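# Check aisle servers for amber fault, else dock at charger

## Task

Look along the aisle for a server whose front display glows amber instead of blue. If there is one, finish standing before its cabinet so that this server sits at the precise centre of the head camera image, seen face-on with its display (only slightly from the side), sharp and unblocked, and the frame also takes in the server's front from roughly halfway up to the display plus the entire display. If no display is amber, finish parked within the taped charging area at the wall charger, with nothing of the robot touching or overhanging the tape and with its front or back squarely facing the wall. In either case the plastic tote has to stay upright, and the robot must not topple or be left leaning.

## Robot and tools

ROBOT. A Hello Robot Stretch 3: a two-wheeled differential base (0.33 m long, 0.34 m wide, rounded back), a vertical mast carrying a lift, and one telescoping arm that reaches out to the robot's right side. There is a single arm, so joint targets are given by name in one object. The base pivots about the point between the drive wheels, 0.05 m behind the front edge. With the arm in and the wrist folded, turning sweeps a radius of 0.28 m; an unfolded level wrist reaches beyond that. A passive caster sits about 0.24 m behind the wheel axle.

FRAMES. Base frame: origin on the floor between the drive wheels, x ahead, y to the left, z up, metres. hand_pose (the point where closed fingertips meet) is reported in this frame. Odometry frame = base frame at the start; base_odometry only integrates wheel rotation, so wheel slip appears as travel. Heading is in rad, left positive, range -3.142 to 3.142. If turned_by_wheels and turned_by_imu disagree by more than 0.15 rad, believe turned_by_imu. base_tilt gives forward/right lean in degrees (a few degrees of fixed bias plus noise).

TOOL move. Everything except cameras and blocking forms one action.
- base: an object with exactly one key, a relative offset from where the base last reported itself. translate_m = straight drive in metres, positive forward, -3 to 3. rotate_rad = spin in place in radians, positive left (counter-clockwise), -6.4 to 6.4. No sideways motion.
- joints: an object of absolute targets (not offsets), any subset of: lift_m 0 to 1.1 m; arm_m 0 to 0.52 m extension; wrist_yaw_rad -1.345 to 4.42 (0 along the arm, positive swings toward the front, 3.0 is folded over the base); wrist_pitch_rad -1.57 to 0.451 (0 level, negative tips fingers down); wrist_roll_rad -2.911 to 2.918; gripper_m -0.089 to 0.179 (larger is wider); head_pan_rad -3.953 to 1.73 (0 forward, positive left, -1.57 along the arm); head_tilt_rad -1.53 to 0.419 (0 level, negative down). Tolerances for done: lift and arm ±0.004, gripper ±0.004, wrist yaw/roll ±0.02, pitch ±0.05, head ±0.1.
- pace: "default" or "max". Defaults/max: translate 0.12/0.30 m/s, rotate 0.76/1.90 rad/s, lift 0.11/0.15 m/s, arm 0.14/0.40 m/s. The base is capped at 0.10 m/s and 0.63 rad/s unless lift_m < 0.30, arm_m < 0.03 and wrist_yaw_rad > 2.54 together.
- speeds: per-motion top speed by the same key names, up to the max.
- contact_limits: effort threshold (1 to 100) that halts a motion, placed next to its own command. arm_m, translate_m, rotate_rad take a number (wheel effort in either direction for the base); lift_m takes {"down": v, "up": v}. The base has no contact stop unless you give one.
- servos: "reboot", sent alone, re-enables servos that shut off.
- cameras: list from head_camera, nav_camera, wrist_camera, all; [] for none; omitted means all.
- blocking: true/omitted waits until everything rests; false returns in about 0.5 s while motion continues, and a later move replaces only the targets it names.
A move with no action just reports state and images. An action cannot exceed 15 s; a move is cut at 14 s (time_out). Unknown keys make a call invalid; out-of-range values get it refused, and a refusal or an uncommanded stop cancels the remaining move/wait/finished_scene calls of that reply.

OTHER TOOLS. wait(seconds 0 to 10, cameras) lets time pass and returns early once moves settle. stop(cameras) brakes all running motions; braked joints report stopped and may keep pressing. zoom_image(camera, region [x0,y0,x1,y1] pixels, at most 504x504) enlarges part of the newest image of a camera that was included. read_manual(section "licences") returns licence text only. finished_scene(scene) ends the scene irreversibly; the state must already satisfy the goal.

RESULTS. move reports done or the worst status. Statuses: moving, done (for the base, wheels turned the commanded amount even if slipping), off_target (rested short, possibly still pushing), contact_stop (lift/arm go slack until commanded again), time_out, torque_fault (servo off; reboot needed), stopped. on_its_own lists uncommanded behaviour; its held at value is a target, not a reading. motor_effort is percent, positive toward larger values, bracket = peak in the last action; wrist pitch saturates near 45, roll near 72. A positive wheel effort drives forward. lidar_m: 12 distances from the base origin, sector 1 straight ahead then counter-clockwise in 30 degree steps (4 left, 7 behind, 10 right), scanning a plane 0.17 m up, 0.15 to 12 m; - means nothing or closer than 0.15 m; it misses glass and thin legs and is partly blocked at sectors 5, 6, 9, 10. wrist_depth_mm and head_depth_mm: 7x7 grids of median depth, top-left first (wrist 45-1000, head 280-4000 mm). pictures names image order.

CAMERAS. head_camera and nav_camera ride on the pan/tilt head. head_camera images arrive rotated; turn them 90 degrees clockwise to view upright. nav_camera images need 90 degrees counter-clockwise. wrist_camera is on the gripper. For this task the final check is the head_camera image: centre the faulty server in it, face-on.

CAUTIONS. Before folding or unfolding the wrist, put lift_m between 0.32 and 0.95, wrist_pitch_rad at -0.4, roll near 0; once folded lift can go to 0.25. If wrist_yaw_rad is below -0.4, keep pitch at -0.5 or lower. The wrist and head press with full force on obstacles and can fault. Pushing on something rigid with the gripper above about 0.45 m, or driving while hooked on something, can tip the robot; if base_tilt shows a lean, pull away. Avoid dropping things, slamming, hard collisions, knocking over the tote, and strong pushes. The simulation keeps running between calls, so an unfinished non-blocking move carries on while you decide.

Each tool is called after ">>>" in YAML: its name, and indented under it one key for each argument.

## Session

>>> move:
  joints: {"head_pan_rad": -0.9, "head_tilt_rad": -0.2}
  cameras: ["head_camera", "nav_camera"]

>>> move:
  joints: {"head_pan_rad": 0.9, "head_tilt_rad": -0.3}
  cameras: ["head_camera", "nav_camera"]

Scene clock: 1.00 s.
move: done
base_odometry: x=+0.000 y=+0.000 heading=+0.000
turned_by_wheels: +0.000
turned_by_imu: +0.000
base_tilt: forward=+1.0 right=-1.5
lidar_m: 1.43 1.15 0.88 0.86 0.91 1.33 1.86 1.07 1.44 1.12 0.68 0.92
head_depth_mm: 559 595 776 849 935 1042 1175 / 586 602 620 639 667 696 746 / 637 656 676 696 721 744 769 / 699 721 748 773 799 830 862 / 775 803 832 866 901 939 978 / 863 905 941 986 1029 1077 1131 / 981 1034 1085 1140 1201 1266 1343
base_status: not commanded
joint_positions: lift_m=+0.459 arm_m=+0.001 wrist_yaw_rad=+2.956 wrist_pitch_rad=-0.558 wrist_roll_rad=+0.000 gripper_m=+0.037 head_pan_rad=-0.919 head_tilt_rad=-0.198
joint_status: all done
measured_speeds: all 0
motor_effort: left_wheel=+0.2(1.8) right_wheel=-0.1(0.6) lift_m=+23.5(23.5) arm_m=-5.1(5.1) wrist_yaw_rad=+0.4(0.7) wrist_pitch_rad=+2.3(2.9) wrist_roll_rad=+0.2(0.3) gripper_m=+0.2(0.5) head_pan_rad=-0.3(4.5) head_tilt_rad=-1.1(6.4)
hand_pose: x=+0.0166 y=+0.0556 z=+0.4417 quat_wxyz=(+0.257, +0.695, +0.131, +0.659) (m; base frame)
wrist_depth_mm: 137 143 - - - - - / 150 157 - - - - - / - 173 - - - 991 966 / 884 198 834 849 834 820 804 / 754 720 231 716 699 713 702 / 672 652 128 621 128 631 619 / 588 585 335 414 555 560 560
pictures: head_camera (sideways), nav_camera (sideways)
Images, in order (width x height): head_camera 896x504, nav_camera 672x504.

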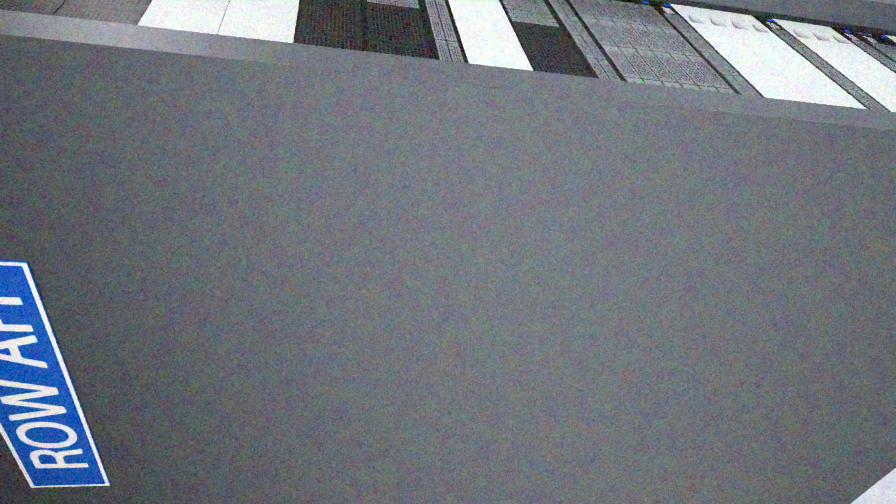

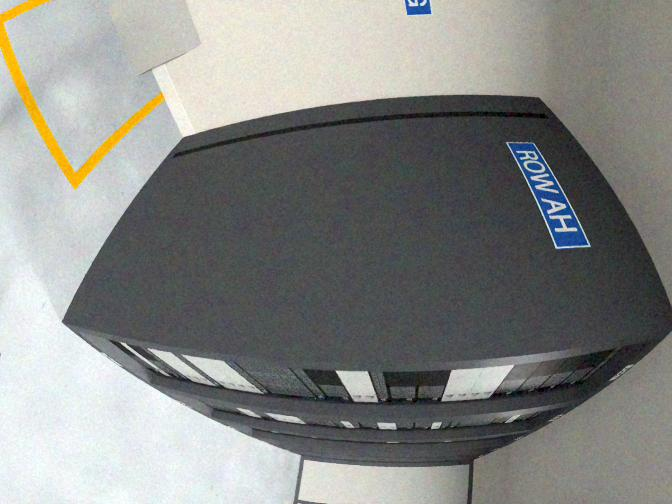

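Scene clock: 2.30 s.
move: done
base_odometry: x=+0.000 y=+0.000 heading=+0.000
turned_by_wheels: +0.000
turned_by_imu: +0.000
base_tilt: forward=+0.9 right=-1.5
lidar_m: 1.43 1.15 0.88 0.86 0.92 1.32 1.87 1.07 1.44 1.12 0.68 0.92
head_depth_mm: 1027 1109 1204 1322 1463 1628 1459 / 956 1029 1108 1209 1320 1461 1454 / 894 954 1023 1112 1200 1319 1400 / 837 893 954 1024 1103 1201 1303 / 790 837 891 952 1022 1102 1198 / 745 789 835 890 949 1023 1099 / 709 746 788 837 889 948 1017
base_status: not commanded
joint_positions: lift_m=+0.459 arm_m=+0.001 wrist_yaw_rad=+2.956 wrist_pitch_rad=-0.558 wrist_roll_rad=+0.000 gripper_m=+0.037 head_pan_rad=+0.931 head_tilt_rad=-0.302
joint_status: all done
measured_speeds: all 0
motor_effort: left_wheel=+0.8(1.0) right_wheel=-0.3(0.8) lift_m=+25.0(25.3) arm_m=-6.3(6.7) wrist_yaw_rad=+0.7(0.7) wrist_pitch_rad=+2.9(2.9) wrist_roll_rad=+0.3(0.3) gripper_m=-0.2(0.6) head_pan_rad=-1.0(4.9) head_tilt_rad=-0.8(4.6)
hand_pose: x=+0.0166 y=+0.0556 z=+0.4417 quat_wxyz=(+0.257, +0.695, +0.131, +0.659) (m; base frame)
wrist_depth_mm: 137 143 - - - - - / 149 157 - - - - - / - 174 982 - - 984 969 / 902 198 849 852 833 833 824 / 752 722 231 726 686 713 701 / 654 657 128 614 128 625 628 / 590 580 331 409 555 559 552
pictures: head_camera (sideways), nav_camera (sideways)
Images, in order (width x height): head_camera 896x504, nav_camera 672x504.

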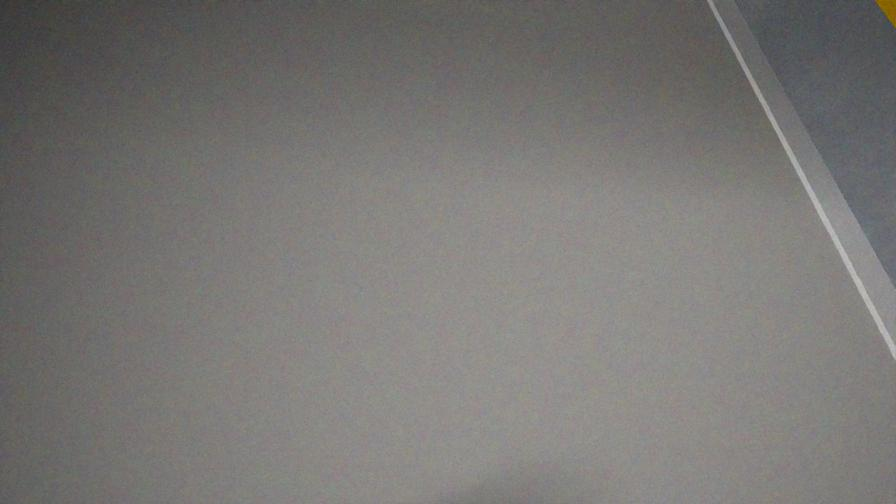

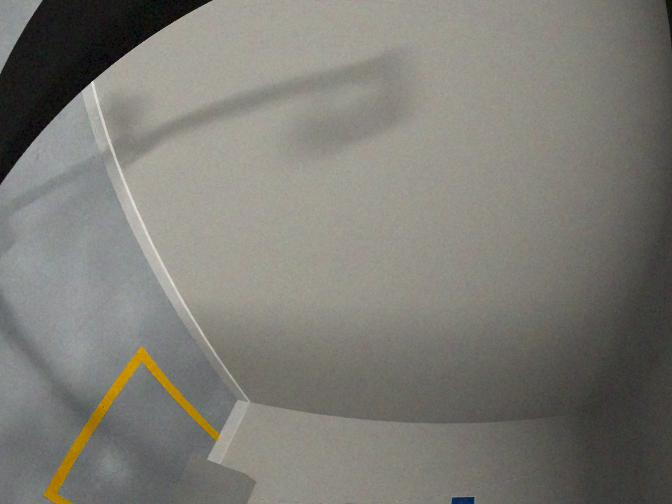

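>>> move:
  joints: {"head_pan_rad": -1.8, "head_tilt_rad": -0.25}
  cameras: ["head_camera", "nav_camera"]

>>> move:
  joints: {"head_pan_rad": -2.5}
  cameras: ["head_camera", "nav_camera"]

Scene clock: 8.47 s.
move: done
base_odometry: x=+0.000 y=+0.000 heading=+0.000
turned_by_wheels: +0.000
turned_by_imu: +0.002
base_tilt: forward=+1.1 right=-1.8
lidar_m: 1.43 1.15 0.88 0.86 0.92 1.32 1.86 1.07 1.44 1.12 0.68 0.92
head_depth_mm: 1903 1717 1774 1829 1825 1763 1529 / 2820 2234 2331 2350 2333 1975 1514 / 3159 3384 3319 3125 2820 1978 1518 / 2945 3472 3636 3845 2802 1947 1508 / 3230 3411 3609 3741 2738 1949 1495 / 3255 3400 3512 3624 2718 1920 1483 / 1850 1940 1643 1695 1771 1758 1429
base_status: not commanded
joint_positions: lift_m=+0.459 arm_m=+0.001 wrist_yaw_rad=+2.956 wrist_pitch_rad=-0.558 wrist_roll_rad=+0.000 gripper_m=+0.037 head_pan_rad=-1.812 head_tilt_rad=-0.250
joint_status: all done
measured_speeds: translate_m=+0.000 rotate_rad=+0.000 lift_m=+0.000 arm_m=+0.000 wrist_yaw_rad=+0.000 wrist_pitch_rad=+0.000 wrist_roll_rad=+0.000 head_pan_rad=+0.024 head_tilt_rad=+0.000
motor_effort: left_wheel=+0.1(1.6) right_wheel=-0.3(0.7) lift_m=+32.5(32.6) arm_m=-13.1(13.3) wrist_yaw_rad=-0.7(1.0) wrist_pitch_rad=+2.9(2.9) wrist_roll_rad=+0.2(0.3) gripper_m=+0.6(0.9) head_pan_rad=+3.0(4.8) head_tilt_rad=+6.1(8.1)
hand_pose: x=+0.0166 y=+0.0556 z=+0.4417 quat_wxyz=(+0.257, +0.695, +0.131, +0.659) (m; base frame)
wrist_depth_mm: 137 143 - - - - - / 149 156 - - - - - / - 173 995 - - 986 964 / 888 198 845 852 847 846 827 / 756 706 231 711 700 717 702 / 661 658 128 614 128 635 623 / 586 575 334 412 555 558 555
pictures: head_camera (sideways), nav_camera (sideways)
Images, in order (width x height): head_camera 896x504, nav_camera 672x504.

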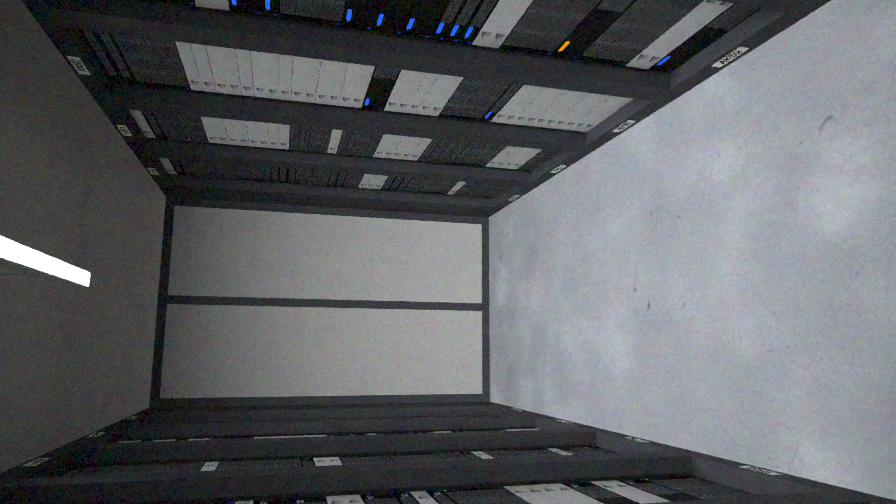

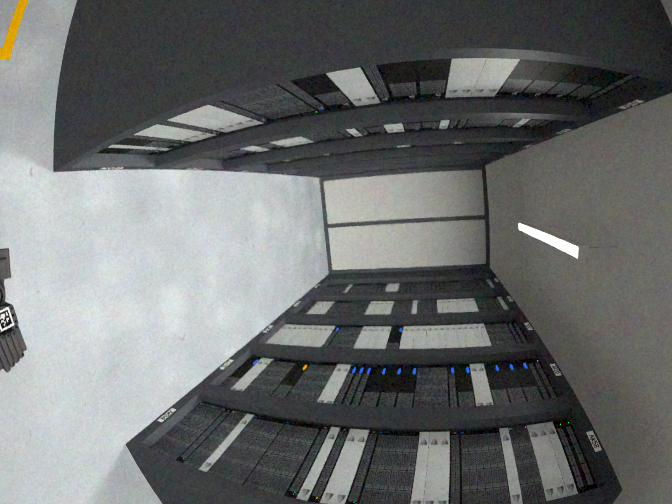

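Scene clock: 9.40 s.
move: done
base_odometry: x=+0.000 y=+0.000 heading=+0.000
turned_by_wheels: +0.000
turned_by_imu: +0.000
base_tilt: forward=+0.9 right=-1.6
lidar_m: 1.43 1.15 0.88 0.86 0.91 1.32 1.87 1.07 1.44 1.12 0.68 0.92
head_depth_mm: 1183 1296 1434 1593 1811 1926 1533 / 1002 1081 1173 1282 1418 1581 1514 / 935 985 1026 1090 1163 1273 1378 / 1077 1123 1171 1226 1283 1357 1374 / 1184 1235 1295 1364 1441 1526 1467 / 1258 1326 1394 1487 1565 1658 1477 / 1477 1565 1665 1766 1896 1858 1467
base_status: not commanded
joint_positions: lift_m=+0.459 arm_m=+0.001 wrist_yaw_rad=+2.956 wrist_pitch_rad=-0.558 wrist_roll_rad=+0.000 gripper_m=+0.037 head_pan_rad=-2.517 head_tilt_rad=-0.250
joint_status: all done
measured_speeds: all 0
motor_effort: left_wheel=+0.4(1.1) right_wheel=-0.3(0.7) lift_m=+33.8(33.8) arm_m=-14.2(14.4) wrist_yaw_rad=+0.2(0.6) wrist_pitch_rad=+2.7(3.0) wrist_roll_rad=+0.2(0.3) gripper_m=-0.1(0.7) head_pan_rad=-0.9(4.2) head_tilt_rad=+5.5(6.2)
hand_pose: x=+0.0166 y=+0.0556 z=+0.4417 quat_wxyz=(+0.257, +0.695, +0.131, +0.659) (m; base frame)
wrist_depth_mm: 137 143 - - - - - / 149 156 - - - - - / - 173 - - - 996 972 / 888 198 853 851 836 836 823 / 751 715 231 719 707 709 708 / 659 653 128 610 128 632 621 / 579 582 332 414 546 558 555
pictures: head_camera (sideways), nav_camera (sideways)
Images, in order (width x height): head_camera 896x504, nav_camera 672x504.

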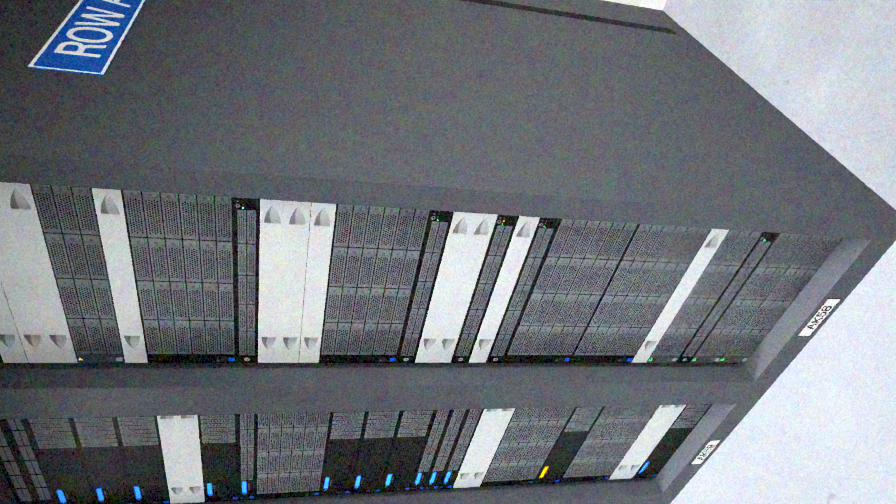

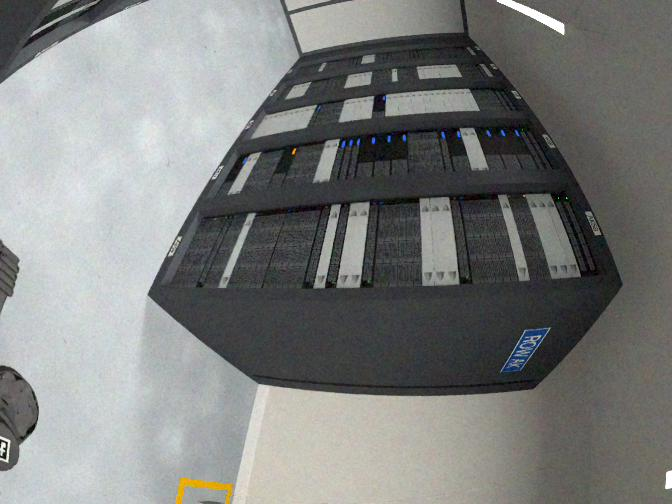

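>>> move:
  base: {"rotate_rad": -1.8}
  joints: {"lift_m": 0.28, "wrist_pitch_rad": -0.42, "head_pan_rad": 0.4, "head_tilt_rad": -0.8}
  pace: "max"
  cameras: ["head_camera", "nav_camera"]

Scene clock: 53.43 s.
move: done
base_odometry: x=+0.000 y=+0.000 heading=-1.800
turned_by_wheels: -1.800
turned_by_imu: -1.829
base_tilt: forward=+1.1 right=-1.5
lidar_m: 2.28 0.68 0.74 1.43 1.44 0.95 0.86 0.87 1.07 2.11 1.07 1.09
head_depth_mm: 3101 2880 2191 1762 1476 1267 1110 / 3060 2870 2187 1754 1462 1262 1109 / 1577 2174 2093 1745 1467 1260 1107 / 1022 1201 1454 1650 1451 1260 1102 / 838 945 1076 1255 1359 1249 1098 / 573 642 748 919 1206 1246 1092 / 552 646 776 973 1303 1240 1089
base_status: done
joint_positions: lift_m=+0.280 arm_m=+0.001 wrist_yaw_rad=+2.956 wrist_pitch_rad=-0.442 wrist_roll_rad=+0.000 gripper_m=+0.037 head_pan_rad=+0.408 head_tilt_rad=-0.804
joint_status: all done
measured_speeds: all 0
motor_effort: left_wheel=+7.7(19.8) right_wheel=-10.8(16.6) lift_m=+27.1(31.0) arm_m=-16.4(17.4) wrist_yaw_rad=-0.4(1.1) wrist_pitch_rad=+4.5(6.7) wrist_roll_rad=+0.2(0.4) gripper_m=-0.5(0.7) head_pan_rad=-2.5(4.8) head_tilt_rad=+0.8(6.3)
hand_pose: x=+0.0197 y=+0.0719 z=+0.2873 quat_wxyz=(+0.219, +0.701, +0.090, +0.673) (m; base frame)
wrist_depth_mm: 132 152 - - 979 712 550 / 143 150 - - - 739 596 / 885 162 899 869 867 762 671 / 729 175 696 697 668 670 665 / 599 201 212 556 548 560 551 / 512 293 128 288 129 479 470 / 265 264 247 253 413 419 418
pictures: head_camera (sideways), nav_camera (sideways)
Images, in order (width x height): head_camera 896x504, nav_camera 672x504.

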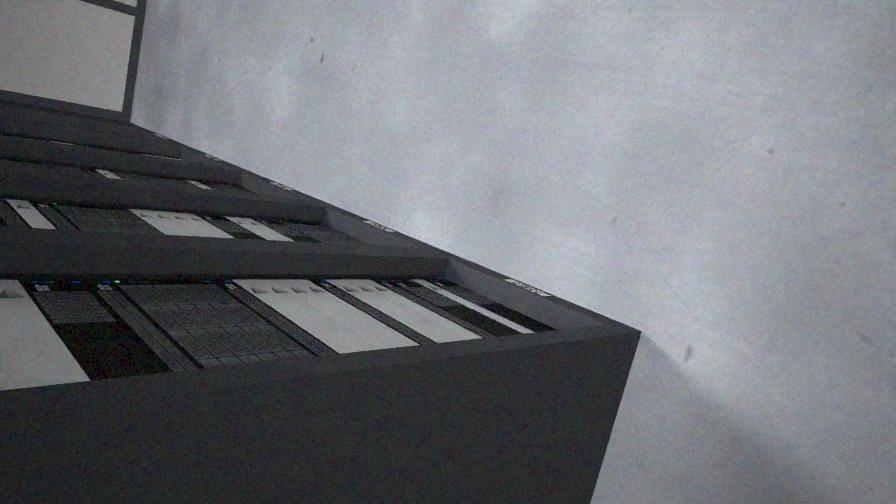

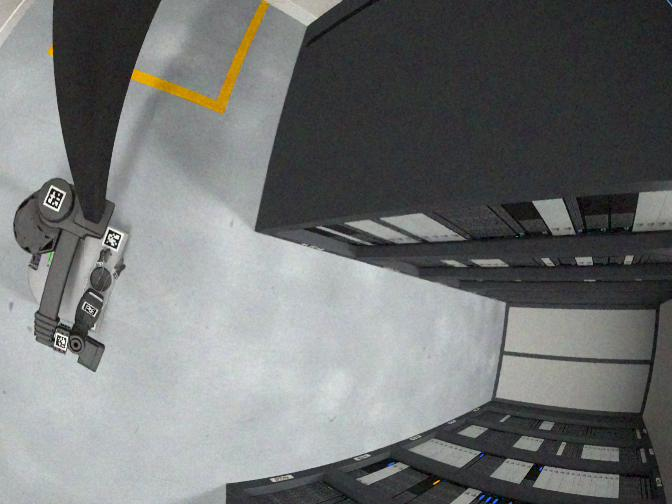

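>>> move:
  base: {"rotate_rad": 0.145}
  joints: {"head_pan_rad": -1.57, "head_tilt_rad": -0.62}
  pace: "max"
  cameras: []

>>> move:
  base: {"translate_m": 1.48}
  pace: "max"
  cameras: ["head_camera"]

Scene clock: 83.80 s.
move: done
base_odometry: x=+0.000 y=+0.000 heading=-1.655
turned_by_wheels: +0.145
turned_by_imu: +0.149
base_tilt: forward=+0.9 right=-1.6
lidar_m: 1.28 0.68 0.84 1.43 1.25 0.90 0.86 0.89 1.20 2.15 1.07 1.31
head_depth_mm: 1781 1983 2208 2131 1703 1403 1184 / 1781 1993 2240 2083 1708 1402 1183 / 1783 1982 2235 2182 1695 1393 1178 / 1777 1997 2241 2164 1684 1382 1176 / 1774 1982 2246 2137 1678 1380 1167 / 1786 1992 2225 2128 1668 1375 1160 / 1689 1724 1763 1790 1618 1362 1158
base_status: done
joint_positions: lift_m=+0.280 arm_m=+0.001 wrist_yaw_rad=+2.956 wrist_pitch_rad=-0.442 wrist_roll_rad=+0.000 gripper_m=+0.037 head_pan_rad=-1.582 head_tilt_rad=-0.616
joint_status: all done
measured_speeds: translate_m=+0.000 rotate_rad=+0.000 lift_m=+0.000 arm_m=+0.000 wrist_yaw_rad=+0.000 wrist_pitch_rad=+0.000 wrist_roll_rad=+0.000 head_pan_rad=+0.024 head_tilt_rad=+0.000
motor_effort: left_wheel=-9.0(11.1) right_wheel=+9.2(11.5) lift_m=+29.8(35.3) arm_m=-14.9(15.6) wrist_yaw_rad=+0.2(0.8) wrist_pitch_rad=+4.3(4.7) wrist_roll_rad=+0.3(0.3) gripper_m=+0.0(0.6) head_pan_rad=+2.7(4.1) head_tilt_rad=-1.5(5.3)
hand_pose: x=+0.0197 y=+0.0719 z=+0.2874 quat_wxyz=(+0.219, +0.701, +0.090, +0.673) (m; base frame)
wrist_depth_mm: 132 152 - - - 826 609 / 144 149 - - - 854 618 / 898 161 895 883 846 795 630 / 721 175 702 701 681 666 626 / 595 200 213 560 547 558 547 / 507 294 128 289 129 473 472 / 266 264 248 252 415 418 412
pictures: none
No camera images: "cameras" was empty.

Scene clock: 90.10 s.
move: done
base_odometry: x=-0.125 y=-1.475 heading=-1.655
turned_by_wheels: +0.000
turned_by_imu: +0.008
base_tilt: forward=+1.0 right=-1.7
lidar_m: 1.50 0.47 0.40 0.39 0.40 0.46 2.33 2.41 0.89 0.89 0.91 1.23
head_depth_mm: 711 781 868 1046 1254 1382 1183 / 738 826 915 1028 1180 1360 1182 / 741 825 935 1074 1267 1383 1176 / 741 828 937 1076 1272 1377 1164 / 745 830 939 1081 1278 1372 1163 / 746 832 941 1058 1229 1336 1157 / 720 794 885 1042 1288 1361 1153
base_status: done
joint_positions: lift_m=+0.280 arm_m=+0.001 wrist_yaw_rad=+2.956 wrist_pitch_rad=-0.442 wrist_roll_rad=+0.000 gripper_m=+0.037 head_pan_rad=-1.570 head_tilt_rad=-0.620
joint_status: not commanded
measured_speeds: all 0
motor_effort: left_wheel=-2.4(9.7) right_wheel=+7.1(17.3) lift_m=+21.9(29.9) arm_m=-12.9(15.3) wrist_yaw_rad=-0.1(0.9) wrist_pitch_rad=+4.4(4.8) wrist_roll_rad=+0.2(0.4) gripper_m=-0.2(0.9) head_pan_rad=+2.3(3.9) head_tilt_rad=-3.5(4.9)
hand_pose: x=+0.0197 y=+0.0719 z=+0.2874 quat_wxyz=(+0.219, +0.701, +0.090, +0.673) (m; base frame)
wrist_depth_mm: 133 152 388 412 436 411 491 / 141 149 425 449 474 448 548 / 357 161 472 496 521 498 613 / 392 175 516 541 555 538 608 / 431 200 213 518 543 550 549 / 472 293 128 287 128 482 470 / 266 266 248 254 415 416 410
pictures: head_camera (sideways)
Images, in order (width x height): head_camera 896x504.

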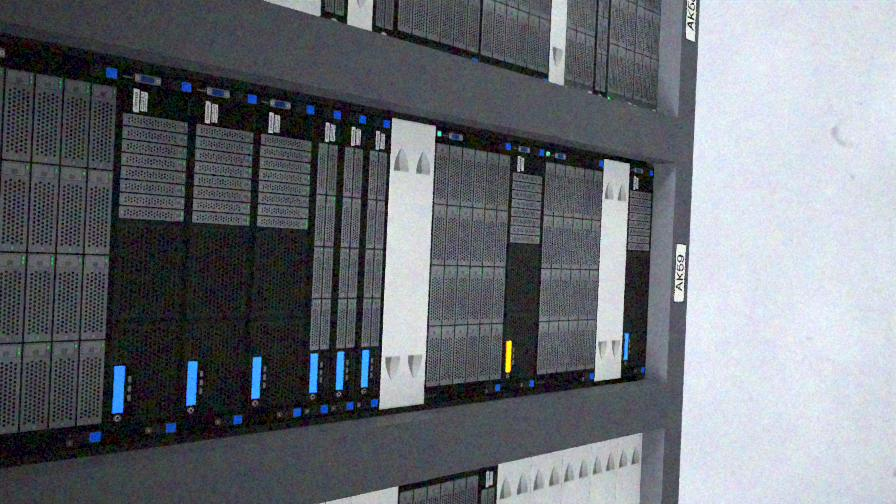

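>>> move:
  joints: {"head_tilt_rad": -0.738}
  cameras: ["head_camera"]

Scene clock: 93.43 s.
move: done
base_odometry: x=-0.125 y=-1.475 heading=-1.655
turned_by_wheels: +0.000
turned_by_imu: +0.001
base_tilt: forward=+1.1 right=-1.5
lidar_m: 1.50 0.47 0.40 0.39 0.40 0.46 2.34 2.41 0.90 0.89 0.90 1.23
head_depth_mm: 725 797 948 1176 1426 1306 1130 / 753 856 971 1133 1415 1300 1130 / 753 860 997 1182 1425 1294 1122 / 756 860 1001 1195 1427 1293 1116 / 757 860 1005 1196 1432 1281 1113 / 759 867 1008 1168 1403 1277 1111 / 735 829 966 1197 1420 1279 1110
base_status: not commanded
joint_positions: lift_m=+0.280 arm_m=+0.001 wrist_yaw_rad=+2.956 wrist_pitch_rad=-0.442 wrist_roll_rad=+0.000 gripper_m=+0.037 head_pan_rad=-1.570 head_tilt_rad=-0.741
joint_status: all done
measured_speeds: all 0
motor_effort: left_wheel=-2.3(3.1) right_wheel=+7.3(7.5) lift_m=+31.6(31.6) arm_m=-12.4(13.1) wrist_yaw_rad=-0.2(0.6) wrist_pitch_rad=+4.3(4.7) wrist_roll_rad=+0.2(0.3) gripper_m=+0.0(0.4) head_pan_rad=+2.4(3.7) head_tilt_rad=-3.7(6.4)
hand_pose: x=+0.0197 y=+0.0719 z=+0.2874 quat_wxyz=(+0.219, +0.701, +0.090, +0.673) (m; base frame)
wrist_depth_mm: 132 152 392 417 438 410 499 / 141 150 426 453 476 446 545 / 356 162 462 494 522 498 613 / 394 175 515 544 555 533 609 / 437 199 213 514 540 554 555 / 480 294 128 291 128 481 476 / 267 266 248 253 416 413 419
pictures: head_camera (sideways)
Images, in order (width x height): head_camera 896x504.

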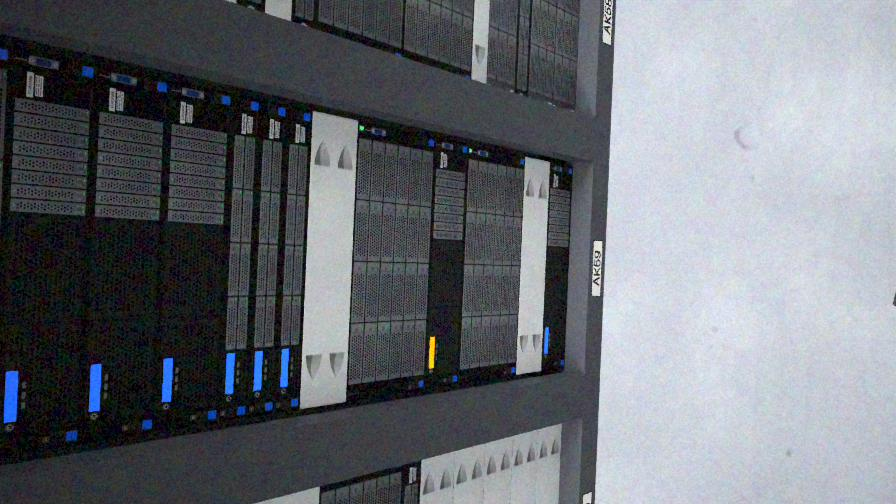

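>>> finished_scene:
  scene: 3
  done: true

The scene is finished: the task was done.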